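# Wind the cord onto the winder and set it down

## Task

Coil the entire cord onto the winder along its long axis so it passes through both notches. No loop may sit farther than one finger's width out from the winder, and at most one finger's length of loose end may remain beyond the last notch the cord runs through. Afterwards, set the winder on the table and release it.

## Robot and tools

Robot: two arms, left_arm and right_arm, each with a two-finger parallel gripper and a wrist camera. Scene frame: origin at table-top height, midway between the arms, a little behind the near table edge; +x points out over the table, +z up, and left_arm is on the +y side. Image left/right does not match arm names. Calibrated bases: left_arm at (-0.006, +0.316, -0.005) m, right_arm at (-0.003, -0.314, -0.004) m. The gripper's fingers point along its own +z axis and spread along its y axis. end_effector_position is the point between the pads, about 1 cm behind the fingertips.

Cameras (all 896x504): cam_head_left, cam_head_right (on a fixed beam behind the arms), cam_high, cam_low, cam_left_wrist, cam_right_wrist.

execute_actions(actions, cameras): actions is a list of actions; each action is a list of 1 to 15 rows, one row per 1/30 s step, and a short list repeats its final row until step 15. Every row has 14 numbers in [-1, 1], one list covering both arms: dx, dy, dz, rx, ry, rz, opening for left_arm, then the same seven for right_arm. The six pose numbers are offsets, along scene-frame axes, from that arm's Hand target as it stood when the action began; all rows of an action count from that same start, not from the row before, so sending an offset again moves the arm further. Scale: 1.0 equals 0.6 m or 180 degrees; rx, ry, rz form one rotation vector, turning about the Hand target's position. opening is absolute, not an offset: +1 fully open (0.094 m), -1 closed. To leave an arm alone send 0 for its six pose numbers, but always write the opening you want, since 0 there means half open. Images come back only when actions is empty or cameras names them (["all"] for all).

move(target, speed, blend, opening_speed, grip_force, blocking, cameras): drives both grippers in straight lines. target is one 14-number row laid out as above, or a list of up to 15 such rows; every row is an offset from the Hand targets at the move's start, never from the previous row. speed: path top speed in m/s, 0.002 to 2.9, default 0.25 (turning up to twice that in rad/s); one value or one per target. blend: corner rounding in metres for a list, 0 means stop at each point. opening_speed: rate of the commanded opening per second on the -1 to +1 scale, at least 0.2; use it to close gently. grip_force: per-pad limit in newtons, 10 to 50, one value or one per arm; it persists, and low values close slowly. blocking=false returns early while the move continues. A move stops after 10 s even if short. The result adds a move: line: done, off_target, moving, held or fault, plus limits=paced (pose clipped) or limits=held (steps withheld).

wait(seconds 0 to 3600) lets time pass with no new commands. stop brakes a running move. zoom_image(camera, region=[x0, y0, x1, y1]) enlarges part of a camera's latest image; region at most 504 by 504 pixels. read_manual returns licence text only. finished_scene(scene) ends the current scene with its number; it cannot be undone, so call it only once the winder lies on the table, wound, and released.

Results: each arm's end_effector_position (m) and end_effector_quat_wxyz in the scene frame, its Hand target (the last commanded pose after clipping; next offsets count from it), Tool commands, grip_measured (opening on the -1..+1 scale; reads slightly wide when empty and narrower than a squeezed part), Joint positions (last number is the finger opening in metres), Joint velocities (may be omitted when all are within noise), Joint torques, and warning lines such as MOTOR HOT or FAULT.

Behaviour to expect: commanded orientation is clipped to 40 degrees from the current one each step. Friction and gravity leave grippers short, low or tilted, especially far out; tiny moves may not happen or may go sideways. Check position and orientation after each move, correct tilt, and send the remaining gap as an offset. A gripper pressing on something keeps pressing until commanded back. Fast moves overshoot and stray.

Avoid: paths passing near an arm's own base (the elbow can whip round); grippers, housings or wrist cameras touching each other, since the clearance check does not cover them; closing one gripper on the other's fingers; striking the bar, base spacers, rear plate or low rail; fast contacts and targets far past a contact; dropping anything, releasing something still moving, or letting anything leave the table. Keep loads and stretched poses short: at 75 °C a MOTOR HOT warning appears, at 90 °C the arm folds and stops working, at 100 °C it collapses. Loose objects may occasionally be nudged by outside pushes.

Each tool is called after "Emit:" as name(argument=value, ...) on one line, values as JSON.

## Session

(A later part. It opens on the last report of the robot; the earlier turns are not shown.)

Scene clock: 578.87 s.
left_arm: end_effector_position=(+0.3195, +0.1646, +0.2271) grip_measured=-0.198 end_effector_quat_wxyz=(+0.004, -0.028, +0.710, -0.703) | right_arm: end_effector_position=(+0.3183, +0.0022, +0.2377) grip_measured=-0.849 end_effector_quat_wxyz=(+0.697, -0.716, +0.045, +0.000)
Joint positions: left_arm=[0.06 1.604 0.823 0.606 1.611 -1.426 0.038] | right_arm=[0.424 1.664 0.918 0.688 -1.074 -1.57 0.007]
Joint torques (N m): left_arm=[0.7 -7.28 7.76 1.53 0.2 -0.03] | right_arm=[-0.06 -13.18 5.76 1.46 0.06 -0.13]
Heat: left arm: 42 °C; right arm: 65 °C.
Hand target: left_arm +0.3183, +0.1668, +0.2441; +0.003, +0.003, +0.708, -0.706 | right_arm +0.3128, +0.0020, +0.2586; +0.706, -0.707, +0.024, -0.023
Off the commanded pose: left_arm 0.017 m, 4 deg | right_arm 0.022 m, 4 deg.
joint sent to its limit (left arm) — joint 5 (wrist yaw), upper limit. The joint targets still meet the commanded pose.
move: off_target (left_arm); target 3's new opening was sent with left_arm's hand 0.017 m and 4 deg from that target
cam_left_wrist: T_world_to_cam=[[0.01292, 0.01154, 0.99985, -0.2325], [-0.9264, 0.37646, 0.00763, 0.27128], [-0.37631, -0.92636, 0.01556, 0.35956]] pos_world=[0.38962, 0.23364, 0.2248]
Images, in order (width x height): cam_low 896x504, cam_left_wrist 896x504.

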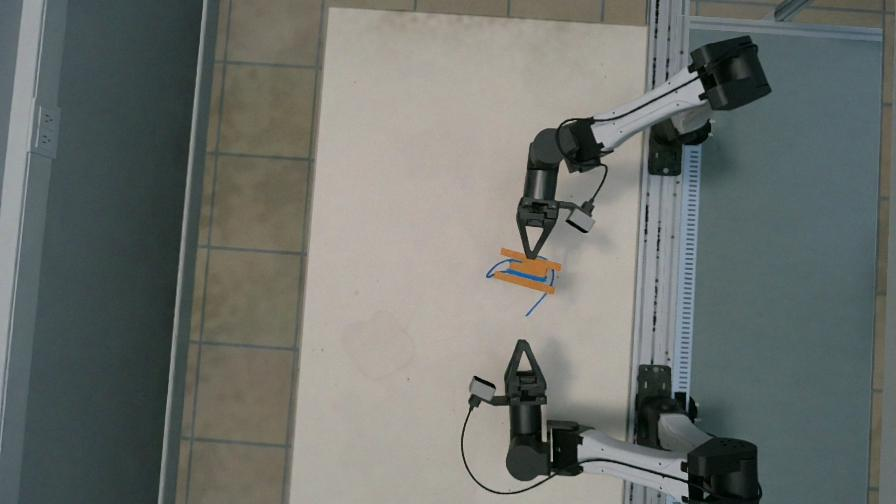

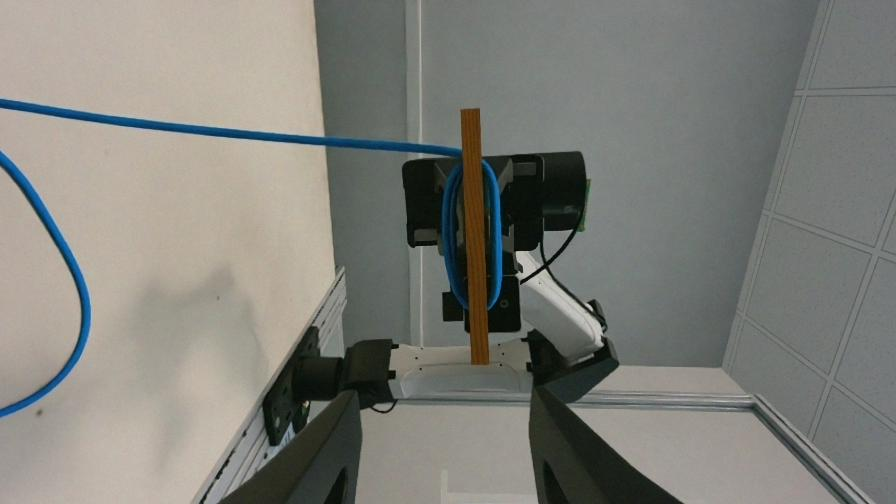

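Emit:
move(target=[[0.005,-0.1,0.002,0,0.02,0,-0.2,0,0,0,0,0,0,-0.95],[0.005,-0.195,0.002,0,0.02,0,-0.2,0,0,0,0,0,0,-0.95],[0.005,-0.195,0.002,0,0.02,0,-0.95,0,0,0,0,0,0,-0.95],[-0.015,-0.195,0.002,0,0.02,0,-0.95,0,0,0,0,0,0,-0.95]], speed=0.2, blend=0.01, cameras=["cam_left_wrist","cam_right_wrist","cam_low"])

Emit:
zoom_image(camera="cam_low", region=[470, 220, 610, 320])

Scene clock: 622.53 s.
left_arm: end_effector_position=(+0.3139, +0.0506, +0.2406) grip_measured=-0.857 end_effector_quat_wxyz=(-0.026, -0.022, +0.709, -0.704) | right_arm: end_effector_position=(+0.3186, +0.0017, +0.2390) grip_measured=-0.849 end_effector_quat_wxyz=(+0.697, -0.716, +0.045, -0.005)
Joint positions: left_arm=[-0.289 1.653 0.868 0.827 1.311 -1.675 0.007] | right_arm=[0.424 1.659 0.917 0.684 -1.068 -1.576 0.007]
Joint torques (N m): left_arm=[-0.58 -7.35 4.59 1.79 -0.21 0.04] | right_arm=[0.17 -12.49 5.68 1.45 -0.07 -0.05]
Heat: left arm: 45 °C; right arm: 67 °C.
Hand target: left_arm +0.3094, +0.0498, +0.2453; -0.019, -0.019, +0.708, -0.706 | right_arm +0.3128, +0.0020, +0.2587; +0.706, -0.707, +0.024, -0.023
Off the commanded pose: left_arm 0.007 m, 1 deg | right_arm 0.020 m, 3 deg.
move: done; blend cut to 0 m at target 3
cam_left_wrist: T_world_to_cam=[[0.04675, 0.01477, 0.9988, -0.25512], [-0.90596, 0.42181, 0.03617, 0.29327], [-0.42077, -0.90656, 0.0331, 0.26039]] pos_world=[0.38719, 0.11612, 0.23559]
cam_right_wrist: T_world_to_cam=[[0.04054, 0.02152, 0.99895, -0.25243], [0.86478, -0.50157, -0.02429, -0.23129], [0.50052, 0.86485, -0.03894, -0.06233]] pos_world=[0.24145, -0.05667, 0.24412]
Images, in order (width x height): cam_low 896x504, cam_left_wrist 896x504, cam_right_wrist 896x504.

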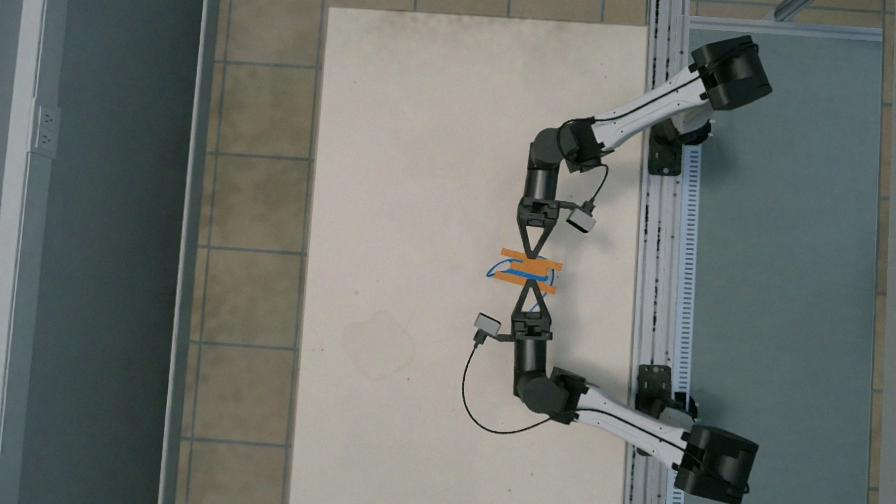

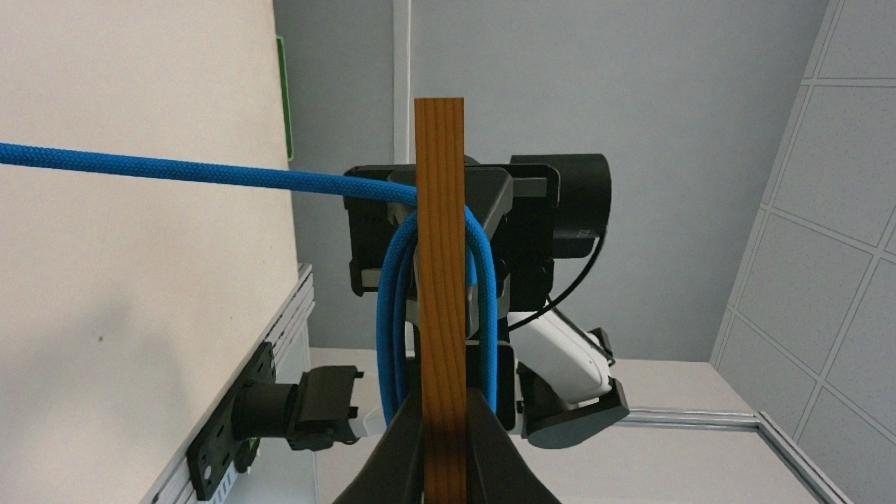

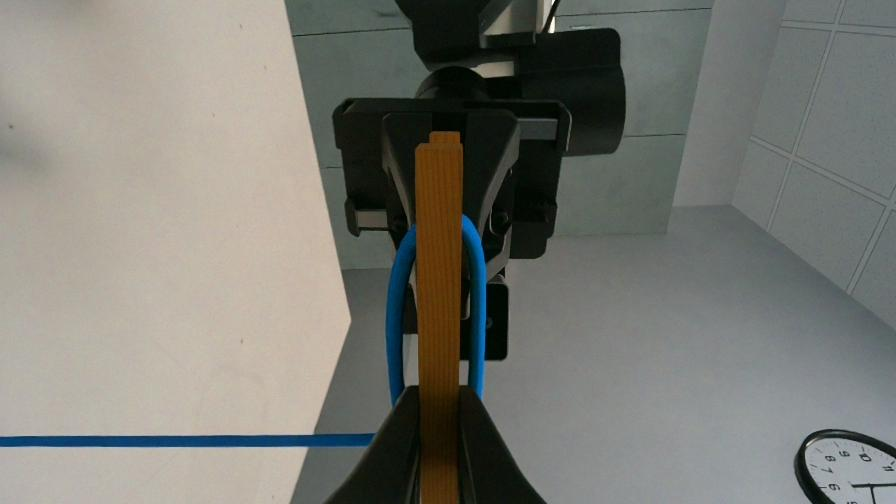

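Scaled by 3.600 from the camera's image (finer frame: 1280x720).

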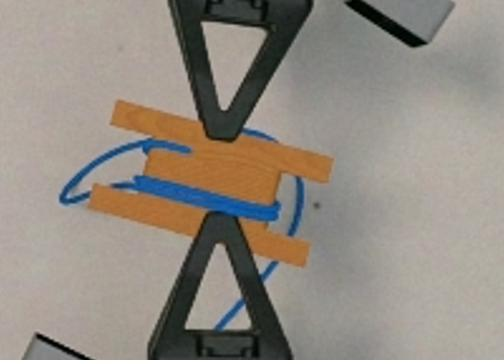

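Emit:
move(target=[[0,0,0,0,0,0,-0.95,0,0,0,0,0,0,-0.3],[0,0,0.035,0,0,0,-0.95,0,-0.267,0,0,0,0,-0.3]], speed=0.25)

Emit:
move(target=[[0,0,0,0,0,0,-0.95,0.074,0.1,-0.27,0,0.5,0,0.5],[0,0,0,0,0,0,-0.95,0.074,0.31,-0.27,0,0.5,0,0.5],[0,0,0,0,0,0,-0.95,0.074,0.31,-0.27,0,0.5,0,-0.92],[0,0,0,0,0,0,-0.95,0.074,0.29,-0.27,0,0.5,0,-0.92]], speed=0.3, cameras=["cam_right_wrist","cam_low"])

Emit:
zoom_image(camera="cam_low", region=[470, 220, 610, 320])

Scene clock: 637.60 s.
left_arm: end_effector_position=(+0.3093, +0.0505, +0.2420) grip_measured=-0.857 end_effector_quat_wxyz=(-0.044, -0.040, +0.713, -0.699) | right_arm: end_effector_position=(+0.3235, -0.1565, +0.2493) grip_measured=-0.303 end_effector_quat_wxyz=(+0.706, -0.707, +0.047, -0.023)
Joint positions: left_arm=[-0.293 1.622 0.869 0.745 1.31 -1.678 0.007] | right_arm=[-0.061 1.533 0.809 0.682 -1.525 -1.588 0.033]
Joint torques (N m): left_arm=[-0.13 -8.18 8.27 1.79 -0.17 0.04] | right_arm=[-0.87 -10.48 4.78 1.03 -0.42 -0.05]
Heat: left arm: 44 °C; right arm: 66 °C.
Hand target: left_arm +0.3093, +0.0498, +0.2663; -0.020, -0.019, +0.708, -0.706 | right_arm +0.3129, -0.1582, +0.2588; +0.706, -0.707, +0.024, -0.023
Off the commanded pose: left_arm 0.024 m, 4 deg | right_arm 0.014 m, 3 deg.
joint sent to its limit (right arm) — joint 5 (wrist yaw), lower limit. The joint targets still meet the commanded pose.
move: off_target (left_arm, right_arm)

Scene clock: 644.03 s.
left_arm: end_effector_position=(+0.3093, +0.0505, +0.2420) grip_measured=-0.857 end_effector_quat_wxyz=(-0.045, -0.040, +0.713, -0.699) | right_arm: end_effector_position=(+0.3586, +0.0173, +0.0992) grip_measured=-0.917 end_effector_quat_wxyz=(+0.482, -0.514, +0.521, +0.482)
Joint positions: left_arm=[-0.293 1.622 0.869 0.744 1.31 -1.678 0.007] | right_arm=[0.404 2.16 0.999 0.987 -1.145 -0.162 0.004]
Joint torques (N m): left_arm=[-0.14 -8.23 8.27 1.81 -0.16 0.05] | right_arm=[-0.79 -10.82 3.82 1.63 -0.27 -0.09]
Heat: left arm: 46 °C; right arm: 65 °C.
Hand target: left_arm +0.3093, +0.0498, +0.2663; -0.019, -0.019, +0.708, -0.706 | right_arm +0.3572, +0.0158, +0.0967; +0.482, -0.516, +0.516, +0.484
Off the commanded pose: left_arm 0.024 m, 4 deg | right_arm 0.003 m, 1 deg.
move: done
cam_right_wrist: T_world_to_cam=[[0.9999, -0.01041, 0.00942, -0.36002], [0.0029, -0.50316, -0.86419, 0.13099], [0.01373, 0.86413, -0.50308, 0.1194]] pos_world=[0.35796, -0.04101, 0.17666]
Images, in order (width x height): cam_low 896x504, cam_right_wrist 896x504.

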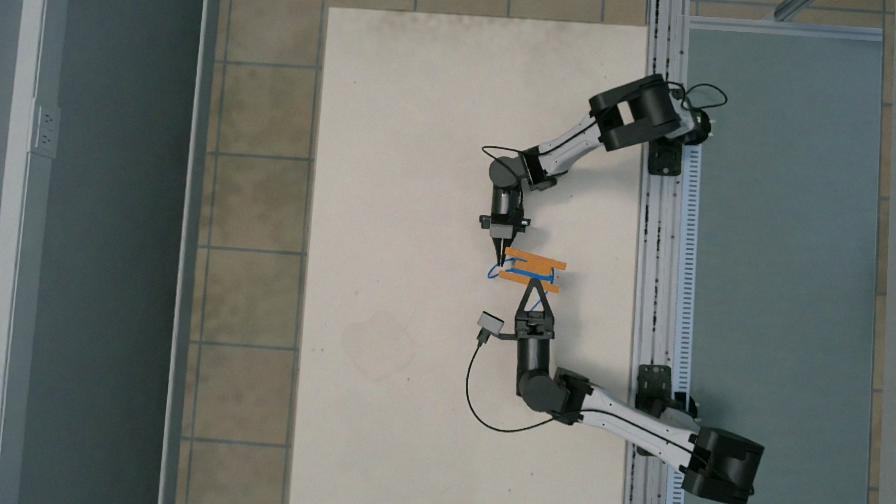

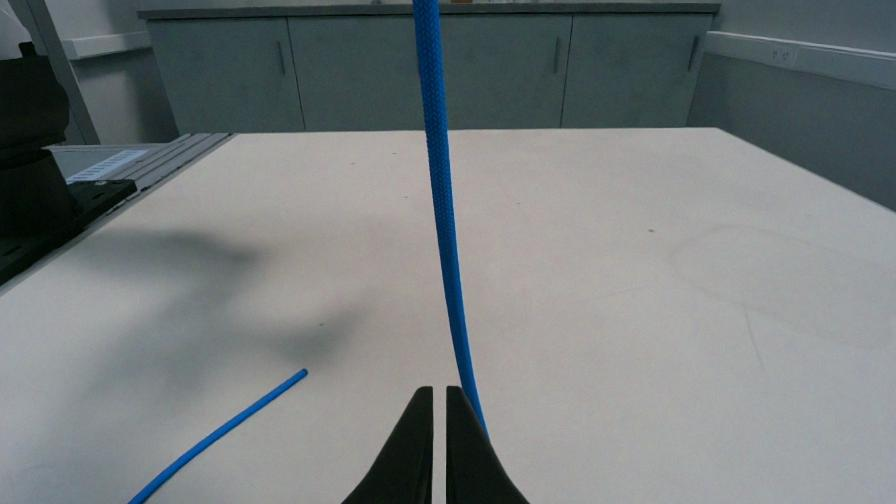

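Scaled by 3.600 from the camera's image (finer frame: 1280x720).

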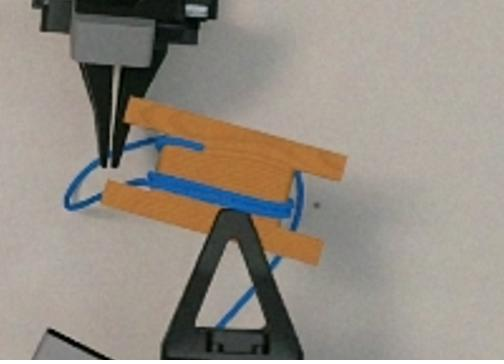

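Emit:
move(target=[[0,0,0,0,0,0,-0.95,0,0,0,0,0,0,0.2],[0,0,0,0,0,0,-0.95,0.018,-0.1,0,0,0,0,0.5],[0,0,0,0,0,0,-0.95,0.018,0.046,0,0,0,0,0.5],[0,0,0,0,0,0,-0.95,0.018,0.046,0,0,0,0,-0.92],[0,0,0,0,0,0,-0.95,0.018,0.015,0,0,0,0,-0.92]], speed=0.3, cameras=["cam_right_wrist"])

Scene clock: 655.73 s.
left_arm: end_effector_position=(+0.3093, +0.0505, +0.2419) grip_measured=-0.857 end_effector_quat_wxyz=(-0.045, -0.040, +0.713, -0.699) | right_arm: end_effector_position=(+0.3708, +0.0250, +0.0957) grip_measured=-0.912 end_effector_quat_wxyz=(+0.479, -0.511, +0.526, +0.483)
Joint positions: left_arm=[-0.293 1.622 0.869 0.743 1.31 -1.678 0.007] | right_arm=[0.41 2.202 1.064 0.961 -1.135 -0.152 0.004]
Joint torques (N m): left_arm=[-0.16 -8.24 8.29 1.8 -0.17 0.04] | right_arm=[-0.4 -12.1 3.97 1.61 -0.29 -0.18]
Heat: left arm: 47 °C; right arm: 66 °C.
Hand target: left_arm +0.3093, +0.0498, +0.2663; -0.019, -0.019, +0.708, -0.706 | right_arm +0.3681, +0.0248, +0.0968; +0.483, -0.516, +0.516, +0.484
Off the commanded pose: left_arm 0.024 m, 4 deg | right_arm 0.003 m, 1 deg.
move: done; target 2's new opening was sent with right_arm's hand 0.012 m and 2 deg from that target
cam_right_wrist: T_world_to_cam=[[0.99989, -0.01475, -0.00144, -0.37096], [-0.0087, -0.50544, -0.86282, 0.13601], [0.01201, 0.86273, -0.50552, 0.1117]] pos_world=[0.37076, -0.0331, 0.17328]

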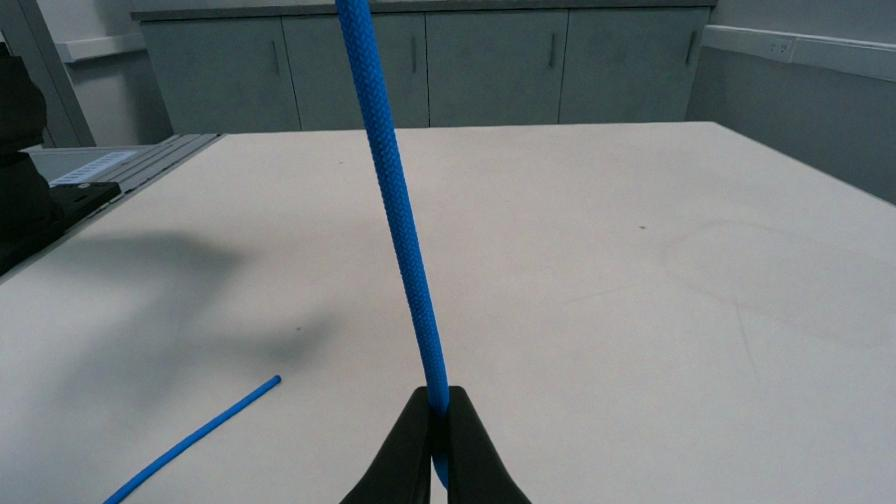

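Emit:
move(target=[[0,0,0,0,-0.5,0,-0.95,0,0,0,0,0,0,-0.92],[0,0,0,0,-1.0,0,-0.95,0,0,0,0,0,0,-0.92]], speed=0.45, blend=0.05, cameras=["cam_right_wrist","cam_low"])

Emit:
zoom_image(camera="cam_low", region=[470, 220, 610, 320])

Scene clock: 667.63 s.
left_arm: end_effector_position=(+0.3204, +0.0543, +0.2109) grip_measured=-0.857 end_effector_quat_wxyz=(+0.674, +0.725, +0.127, -0.060) | right_arm: end_effector_position=(+0.3650, +0.0258, +0.1150) grip_measured=-0.912 end_effector_quat_wxyz=(+0.512, -0.535, +0.472, +0.479)
Joint positions: left_arm=[-0.29 1.622 0.838 0.594 1.214 1.489 0.007] | right_arm=[0.41 2.202 1.064 1.089 -1.18 -0.15 0.004]
Joint torques (N m): left_arm=[-0.36 -9.18 10.14 2.86 0.95 0.17] | right_arm=[-0.38 -11.93 3.37 0.56 0.32 0.02]
Heat: left arm: 48 °C; right arm: 67 °C.
Hand target: left_arm +0.3094, +0.0499, +0.2663; +0.708, +0.706, +0.020, -0.019 | right_arm +0.3681, +0.0247, +0.0968; +0.482, -0.516, +0.516, +0.484
Off the commanded pose: left_arm 0.057 m, 14 deg | right_arm 0.019 m, 6 deg.
move: off_target (left_arm)
cam_right_wrist: T_world_to_cam=[[0.99339, 0.02648, 0.11168, -0.37681], [0.11152, -0.45276, -0.88463, 0.11036], [0.02714, 0.89124, -0.45272, 0.10845]] pos_world=[0.35907, -0.03671, 0.18881]
Images, in order (width x height): cam_low 896x504, cam_right_wrist 896x504.

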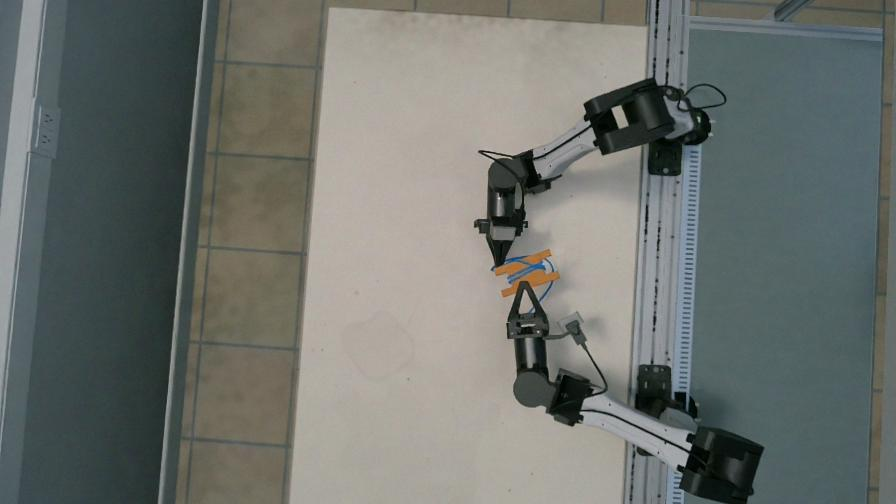

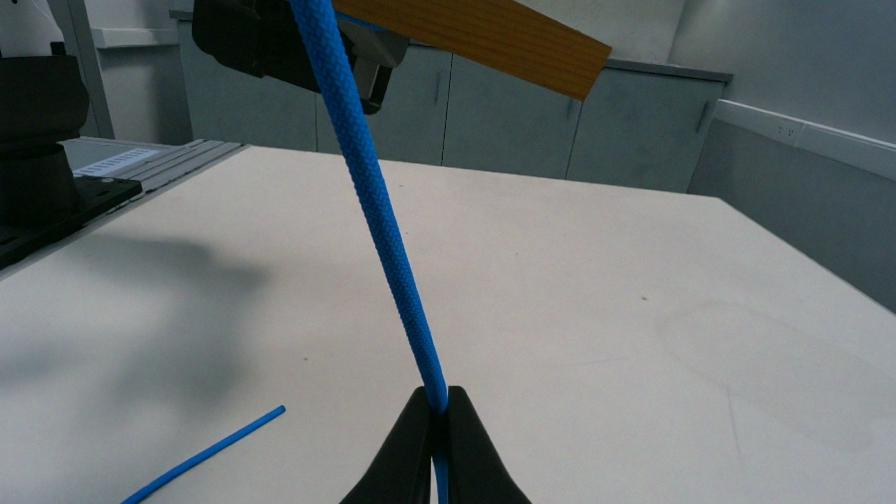

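Scaled by 3.600 from the camera's image (finer frame: 1280x720).

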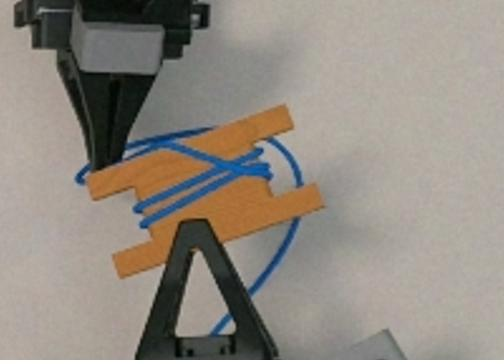

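Emit:
move(target=[[0,0,0,0,0,0,-0.95,0.075,-0.03,0.15,0,0,0,-0.92],[0,0,0,0,0,0,-0.95,0.06,-0.03,0.3,0,0,0,-0.92],[0,0,0,0,0,0,-0.95,0.053,0.062,0.3,0,0,0,-0.92]], speed=0.2, blend=0.01, cameras=["cam_right_wrist","cam_low"])

Emit:
zoom_image(camera="cam_low", region=[470, 220, 610, 320])

Scene clock: 689.40 s.
left_arm: end_effector_position=(+0.3147, +0.0509, +0.2391) grip_measured=-0.857 end_effector_quat_wxyz=(+0.697, +0.714, +0.056, -0.039) | right_arm: end_effector_position=(+0.3913, +0.0611, +0.2736) grip_measured=-0.912 end_effector_quat_wxyz=(-0.472, +0.516, -0.518, -0.493)
Joint positions: left_arm=[-0.292 1.622 0.869 0.721 1.28 1.471 0.007] | right_arm=[0.463 1.972 1.527 0.289 -1.114 -0.126 0.004]
Joint torques (N m): left_arm=[-0.24 -8.05 7.88 2.04 0.15 -0.21] | right_arm=[-0.9 -10.86 8.1 1.36 0.11 -0.24]
Heat: left arm: 50 °C; right arm: 68 °C.
Hand target: left_arm +0.3093, +0.0499, +0.2662; +0.708, +0.706, +0.020, -0.019 | right_arm +0.3998, +0.0621, +0.2766; -0.482, +0.516, -0.516, -0.484
Off the commanded pose: left_arm 0.028 m, 5 deg | right_arm 0.009 m, 2 deg.
move: done
cam_right_wrist: T_world_to_cam=[[0.99985, 0.01532, -0.00762, -0.39081], [0.00107, -0.50054, -0.86571, 0.30458], [-0.01707, 0.86558, -0.50048, 0.18]] pos_world=[0.3935, 0.00264, 0.35079]
Images, in order (width x height): cam_low 896x504, cam_right_wrist 896x504.

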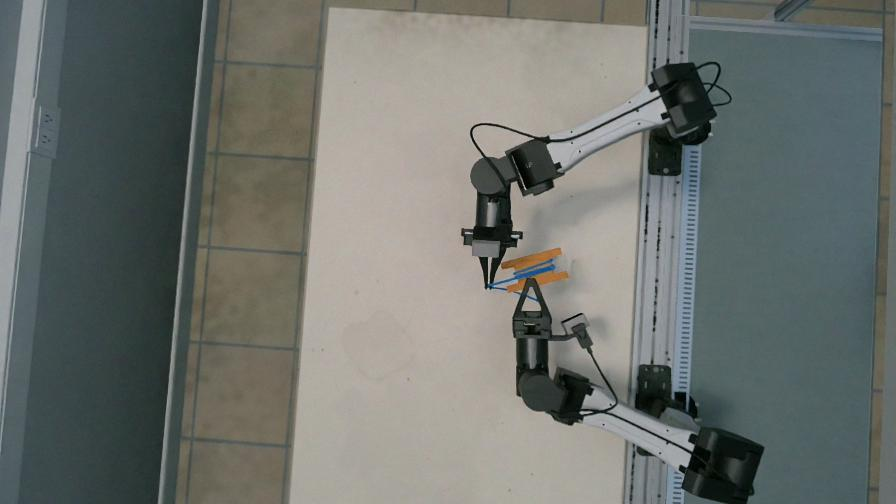

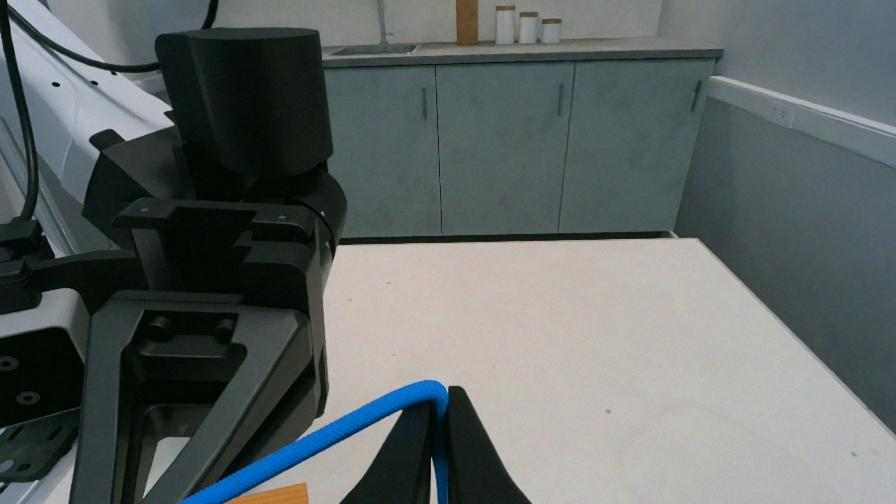

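Scaled by 3.600 from the camera's image (finer frame: 1280x720).

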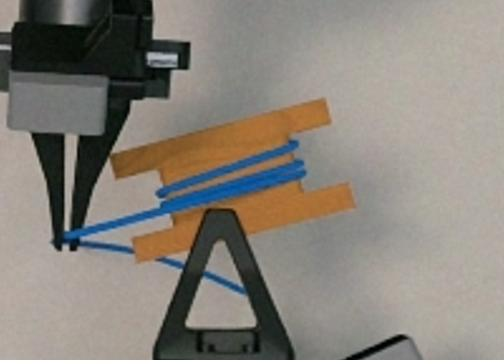

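Emit:
move(target=[[0,0,0,0,0,0,-0.95,-0.033,-0.003,-0.177,0,0,0,-0.92],[0,0,0,0,0,0,-0.95,-0.033,-0.003,-0.177,0,0,0,0.4],[0,0,0,0,0,0,-0.95,-0.033,-0.2,-0.177,0,0,0,0.4],[0,0,0,0,0,-0.07,-0.95,-0.158,-0.303,-0.06,0,0.5,0,-0.2]], speed=0.25, cameras=["cam_right_wrist","cam_low"])

Emit:
zoom_image(camera="cam_low", region=[470, 220, 610, 320])

Scene clock: 707.27 s.
left_arm: end_effector_position=(+0.3063, +0.0482, +0.2601) grip_measured=-0.857 end_effector_quat_wxyz=(+0.696, +0.710, -0.040, -0.100) | right_arm: end_effector_position=(+0.3111, -0.1167, +0.2279) grip_measured=-0.197 end_effector_quat_wxyz=(-0.027, -0.009, +0.714, +0.700)
Joint positions: left_arm=[-0.285 1.71 1.021 0.75 1.509 1.432 0.007] | right_arm=[0.064 1.612 1.013 -0.145 -1.542 0.842 0.038]
Joint torques (N m): left_arm=[0.77 -4.72 8.06 1.78 0.16 -0.18] | right_arm=[-1.18 -11.9 5.29 1.02 -0.68 -0.06]
Heat: left arm: 49 °C; right arm: 68 °C.
Hand target: left_arm +0.3093, +0.0498, +0.2662; +0.701, +0.704, -0.058, -0.097 | right_arm +0.3049, -0.1197, +0.2407; -0.024, -0.023, +0.706, +0.707
Off the commanded pose: left_arm 0.007 m, 2 deg | right_arm 0.014 m, 2 deg.
joint sent to its limit (right arm) — joint 5 (wrist yaw), lower limit. The joint targets still meet the commanded pose.
move: off_target (right_arm); target 2's new opening was sent with right_arm's hand 0.011 m and 1 deg from that target; target 4's new opening was sent with right_arm's hand 0.014 m and 2 deg from that target
cam_right_wrist: T_world_to_cam=[[-0.0076, -0.02364, -0.99969, 0.22674], [-0.87437, -0.48491, 0.01811, 0.24886], [-0.48519, 0.87424, -0.01698, 0.34616]] pos_world=[0.38727, -0.1766, 0.22804]
Images, in order (width x height): cam_low 896x504, cam_right_wrist 896x504.

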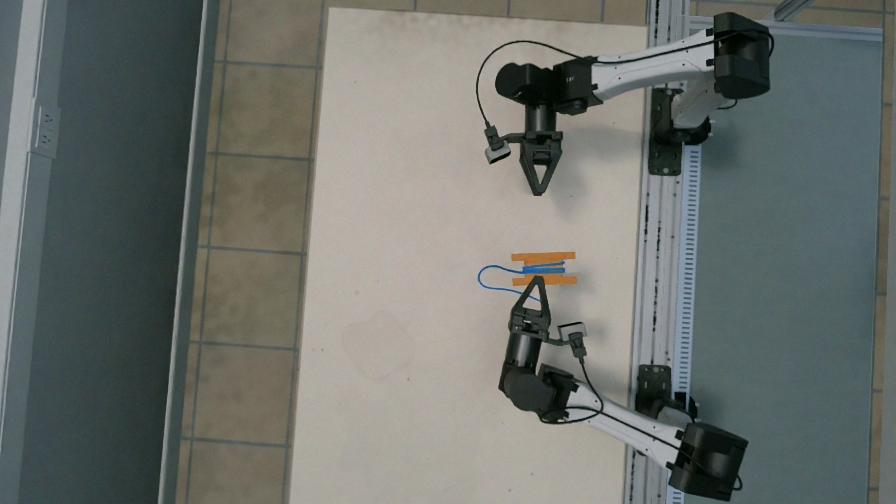

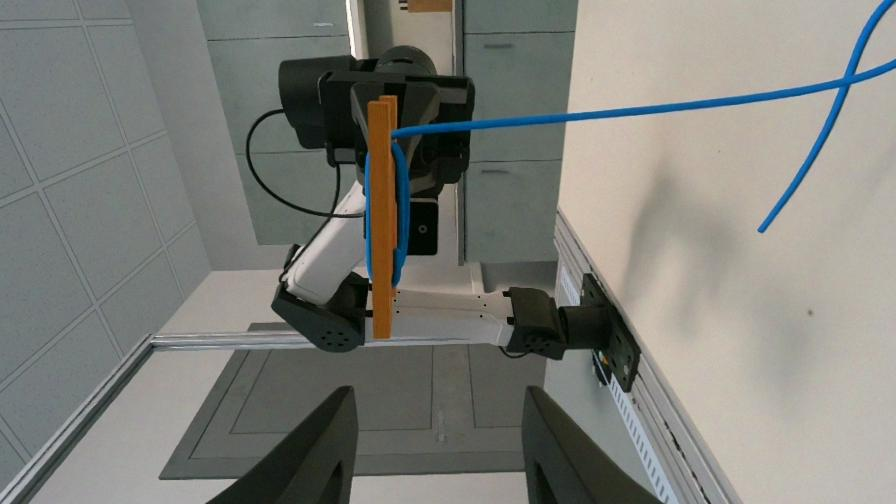

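Scaled by 3.600 from the camera's image (finer frame: 1280x720).

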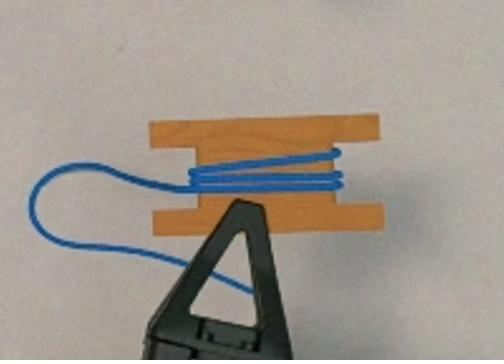

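Emit:
move(target=[[0,0,0,0,0,0,-0.95,-0.002,0.1,0.029,0,0.012,0,-0.2],[0,0,0,0,0,0,-0.95,-0.002,0.203,0.029,0,0.012,0,-0.2],[0,0,0,0,0,0,-0.95,-0.002,0.203,0.029,0,0.012,0,-0.95]], speed=0.2, blend=0.01, cameras=["cam_right_wrist","cam_low"])

Emit:
zoom_image(camera="cam_low", region=[470, 220, 610, 320])

Scene clock: 723.57 s.
left_arm: end_effector_position=(+0.3066, +0.0480, +0.2637) grip_measured=-0.857 end_effector_quat_wxyz=(+0.697, +0.709, -0.048, -0.095) | right_arm: end_effector_position=(+0.3022, -0.0014, +0.2608) grip_measured=-0.846 end_effector_quat_wxyz=(-0.039, -0.010, +0.707, +0.706)
Joint positions: left_arm=[-0.285 1.712 1.027 0.778 1.512 1.418 0.007] | right_arm=[0.407 1.655 0.969 0.685 -1.224 1.601 0.007]
Joint torques (N m): left_arm=[0.79 -4.68 7.3 1.73 0.1 -0.25] | right_arm=[0.21 -7.38 5.14 1.67 0.11 -0.14]
Heat: left arm: 47 °C; right arm: 68 °C.
Hand target: left_arm +0.3093, +0.0498, +0.2664; +0.701, +0.704, -0.058, -0.096 | right_arm +0.3039, +0.0020, +0.2582; -0.037, -0.010, +0.705, +0.708
Off the commanded pose: left_arm 0.004 m, 1 deg | right_arm 0.005 m, 0 deg.
move: done
cam_right_wrist: T_world_to_cam=[[-0.02384, -0.00542, -0.9997, 0.26716], [-0.86553, -0.50031, 0.02335, 0.29238], [-0.50028, 0.86583, 0.00723, 0.23983]] pos_world=[0.37942, -0.05992, 0.25852]
Images, in order (width x height): cam_low 896x504, cam_right_wrist 896x504.

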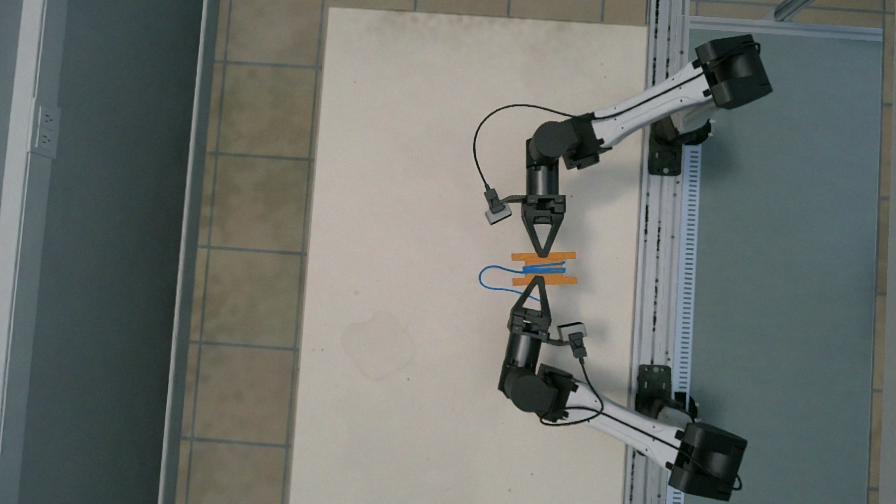

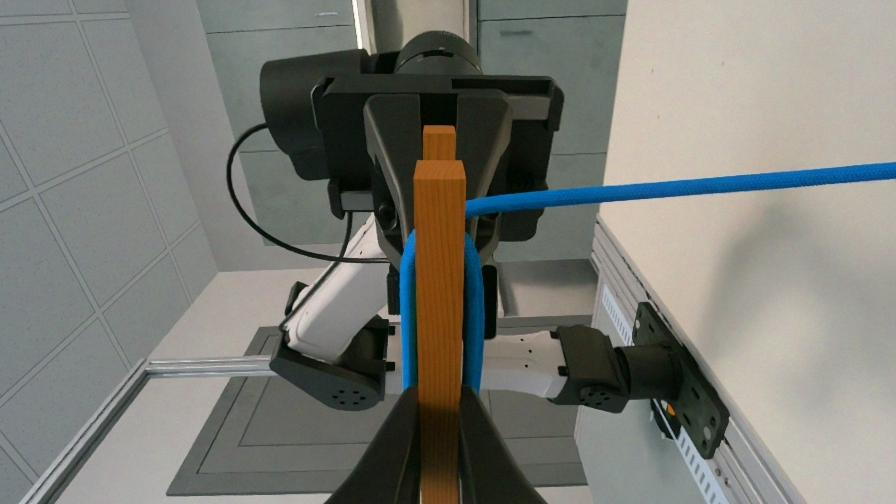

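Scaled by 3.600 from the camera's image (finer frame: 1280x720).

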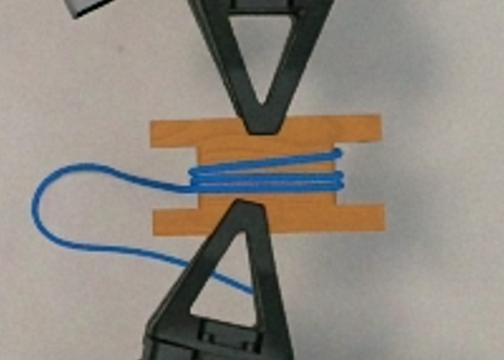

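Emit:
move(target=[[0,0,0,0,0,0,-0.3,0,0,0,0,0,0,-0.95],[0,0.1,0,0,0,0,-0.3,0,0,0.02,0,0,0,-0.95],[0,0.267,0,0,0,0.07,-0.3,0,0,0.03,0,0,0,-0.95]], speed=0.25, blend=[0,0.02,0])

Emit:
move(target=[[0.079,-0.13,-0.262,0,0.5,0,0.5,0,0,0,0,0,0,-0.95],[0.079,-0.316,-0.262,0,0.5,0,0.5,0,0,0,0,0,0,-0.95],[0.079,-0.316,-0.262,0,0.5,0,-0.92,0,0,0,0,0,0,-0.95]], speed=0.3, cameras=["cam_left_wrist","cam_low"])

Emit:
zoom_image(camera="cam_low", region=[470, 220, 610, 320])

Scene clock: 738.27 s.
left_arm: end_effector_position=(+0.3211, +0.2100, +0.2605) grip_measured=-0.302 end_effector_quat_wxyz=(+0.699, +0.706, +0.108, +0.048) | right_arm: end_effector_position=(+0.3033, -0.0009, +0.2592) grip_measured=-0.846 end_effector_quat_wxyz=(-0.050, +0.002, +0.711, +0.702)
Joint positions: left_arm=[0.21 1.484 0.776 0.784 1.585 1.411 0.033] | right_arm=[0.407 1.655 0.981 0.641 -1.224 1.604 0.007]
Joint torques (N m): left_arm=[0.66 -6.37 5.11 1.4 0.32 0.01] | right_arm=[0.32 -9.98 8.08 1.42 0.1 -0.05]
Heat: left arm: 47 °C; right arm: 63 °C.
Hand target: left_arm +0.3094, +0.2100, +0.2664; +0.708, +0.706, +0.020, -0.019 | right_arm +0.3039, +0.0020, +0.2761; -0.037, -0.010, +0.705, +0.708
Off the commanded pose: left_arm 0.013 m, 13 deg | right_arm 0.017 m, 2 deg.
joint sent to its limit (left arm) — joint 5 (wrist yaw), upper limit. The joint targets are off in orientation, not in position.
move: off_target (left_arm, right_arm)

Scene clock: 744.57 s.
left_arm: end_effector_position=(+0.3559, +0.0214, +0.1152) grip_measured=-0.916 end_effector_quat_wxyz=(+0.484, +0.491, +0.511, -0.513) | right_arm: end_effector_position=(+0.3033, -0.0009, +0.2591) grip_measured=-0.846 end_effector_quat_wxyz=(-0.050, +0.002, +0.711, +0.701)
Joint positions: left_arm=[-0.339 2.169 0.943 1.267 1.266 -0.083 0.004] | right_arm=[0.407 1.655 0.981 0.64 -1.224 1.604 0.007]
Joint torques (N m): left_arm=[-0.31 -6.04 3.67 2.1 -0.27 -0.13] | right_arm=[0.39 -10 7.86 1.41 0.13 -0.06]
Heat: left arm: 46 °C; right arm: 63 °C.
Hand target: left_arm +0.3567, +0.0204, +0.1091; +0.487, +0.486, +0.514, -0.513 | right_arm +0.3039, +0.0020, +0.2761; -0.037, -0.010, +0.705, +0.708
Off the commanded pose: left_arm 0.006 m, 1 deg | right_arm 0.017 m, 2 deg.
move: done
cam_left_wrist: T_world_to_cam=[[-0.99909, 0.03138, 0.02891, 0.3522], [-0.01298, 0.42196, -0.90652, 0.1389], [-0.04064, -0.90607, -0.42117, 0.17279]] pos_world=[0.36071, 0.0869, 0.18851]
Images, in order (width x height): cam_low 896x504, cam_left_wrist 896x504.

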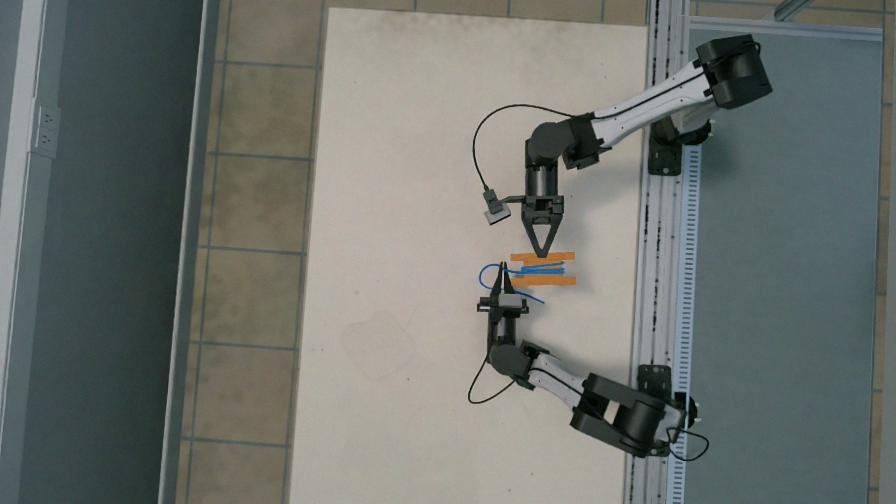

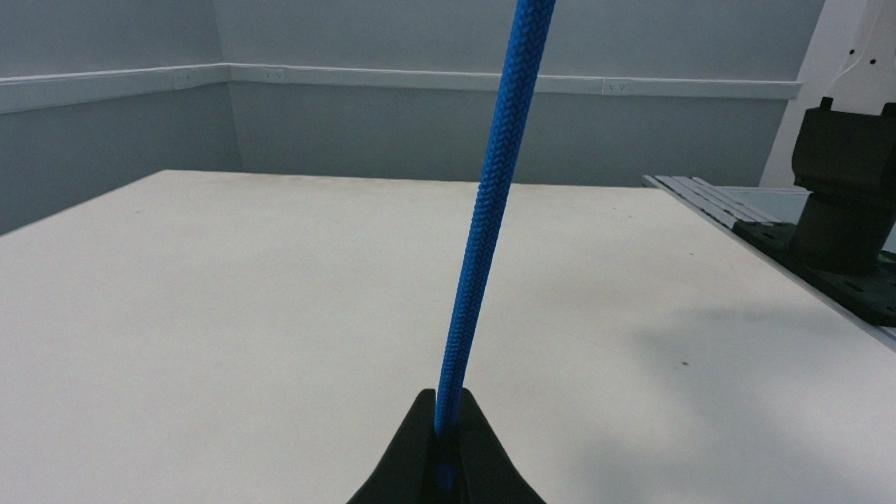

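Scaled by 3.600 from the camera's image (finer frame: 1280x720).

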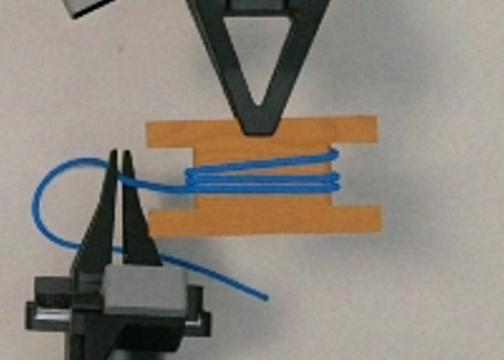

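Emit:
move(target=[[0,0,0,0,0,0,-0.88,0,0,0,0,-0.5,0,-0.95],[0,0,0,0,0,0,-0.88,0,0,0,0,-1.0,0,-0.95]], speed=0.45, blend=0.05, cameras=["cam_low"])

Emit:
zoom_image(camera="cam_low", region=[470, 220, 610, 320])

Scene clock: 758.07 s.
left_arm: end_effector_position=(+0.3559, +0.0214, +0.1152) grip_measured=-0.882 end_effector_quat_wxyz=(+0.484, +0.491, +0.511, -0.513) | right_arm: end_effector_position=(+0.3097, +0.0026, +0.2546) grip_measured=-0.846 end_effector_quat_wxyz=(+0.694, -0.717, +0.060, +0.015)
Joint positions: left_arm=[-0.339 2.169 0.943 1.267 1.266 -0.084 0.006] | right_arm=[0.436 1.602 0.935 0.595 -1.063 -1.537 0.007]
Joint torques (N m): left_arm=[-0.35 -6.05 3.67 2.1 -0.27 -0.12] | right_arm=[0.38 -12.52 5.78 1.57 0.03 -0.17]
Heat: left arm: 44 °C; right arm: 64 °C.
Hand target: left_arm +0.3567, +0.0204, +0.1091; +0.486, +0.486, +0.514, -0.513 | right_arm +0.3038, +0.0020, +0.2761; +0.705, -0.708, +0.037, -0.009
Off the commanded pose: left_arm 0.006 m, 1 deg | right_arm 0.022 m, 4 deg.
move: off_target (right_arm); blend cut to 0 m at target 1

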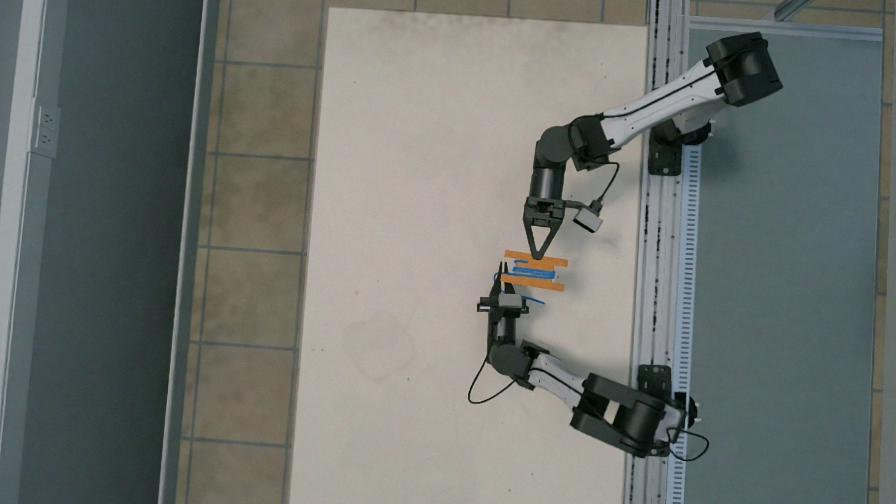

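Scaled by 3.600 from the camera's image (finer frame: 1280x720).

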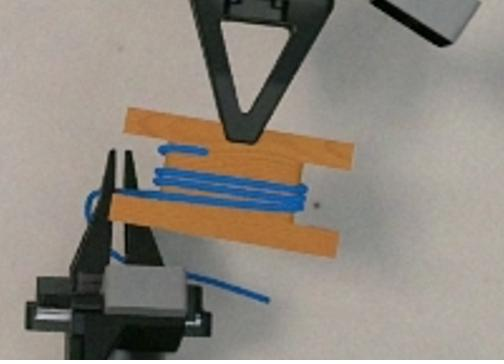

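Emit:
move(target=[[0,-0.022,0,0,0,0,-0.88,0,0,0,0,0,0.05,-0.95],[0,-0.022,0,0,0,0,0.5,0,0,0,0,0,0.05,-0.95],[0,0.2,0,0,0,0,0.5,0,0,0,0,0,0.05,-0.95],[-0.085,0.246,0.255,0,0.5,0,-0.2,0,0,0,0,0,0.05,-0.95]], speed=0.3, cameras=["cam_left_wrist","cam_low"])

Emit:
zoom_image(camera="cam_low", region=[470, 220, 610, 320])

Scene clock: 773.80 s.
left_arm: end_effector_position=(+0.3079, +0.1658, +0.2463) grip_measured=-0.198 end_effector_quat_wxyz=(-0.015, -0.053, +0.708, -0.704) | right_arm: end_effector_position=(+0.2998, +0.0009, +0.2705) grip_measured=-0.846 end_effector_quat_wxyz=(+0.702, -0.711, -0.005, +0.051)
Joint positions: left_arm=[0.068 1.512 0.829 0.469 1.611 -1.451 0.038] | right_arm=[0.414 1.634 1.007 0.593 -1.228 -1.546 0.007]
Joint torques (N m): left_arm=[0.7 -6.58 7.84 1.62 0.23 -0.06] | right_arm=[-0.75 -6.69 7.94 1.3 -0.25 -0.1]
Heat: left arm: 43 °C; right arm: 64 °C.
Hand target: left_arm +0.3057, +0.1680, +0.2622; -0.020, -0.019, +0.707, -0.706 | right_arm +0.3038, +0.0020, +0.2761; +0.704, -0.708, -0.019, +0.046
Off the commanded pose: left_arm 0.016 m, 4 deg | right_arm 0.007 m, 2 deg.
joint sent to its limit (left arm) — joint 5 (wrist yaw), upper limit. The joint targets are off in orientation, not in position.
move: off_target (left_arm); target 4's new opening was sent with left_arm's hand 0.016 m and 4 deg from that target
cam_left_wrist: T_world_to_cam=[[0.07567, 0.01632, 0.997, -0.27094], [-0.92787, 0.36731, 0.06441, 0.24791], [-0.36515, -0.92996, 0.04294, 0.34644]] pos_world=[0.37704, 0.23553, 0.23929]
Images, in order (width x height): cam_low 896x504, cam_left_wrist 896x504.

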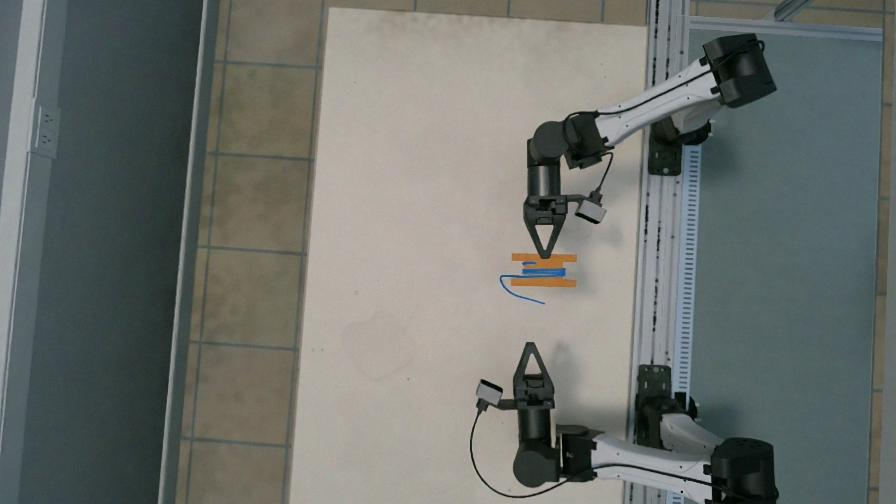

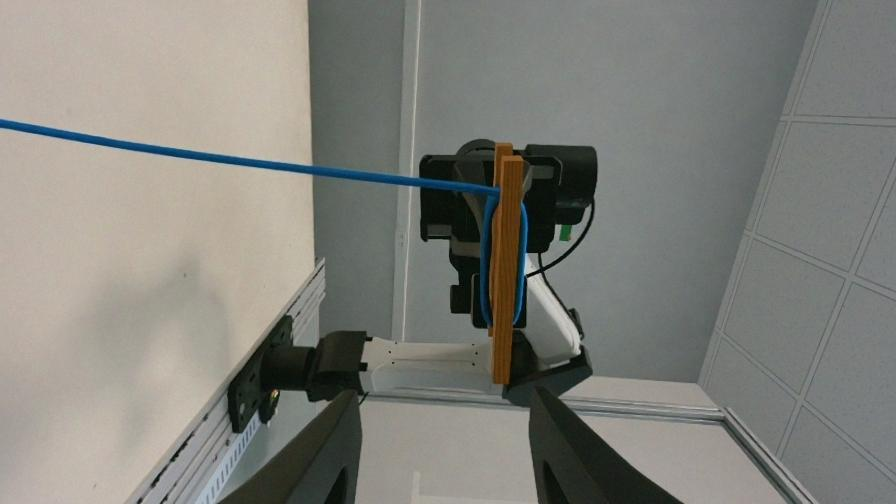

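Scaled by 3.600 from the camera's image (finer frame: 1280x720).

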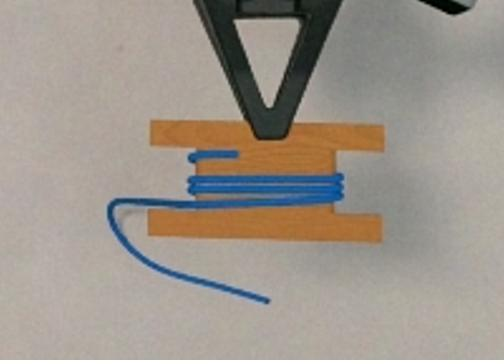

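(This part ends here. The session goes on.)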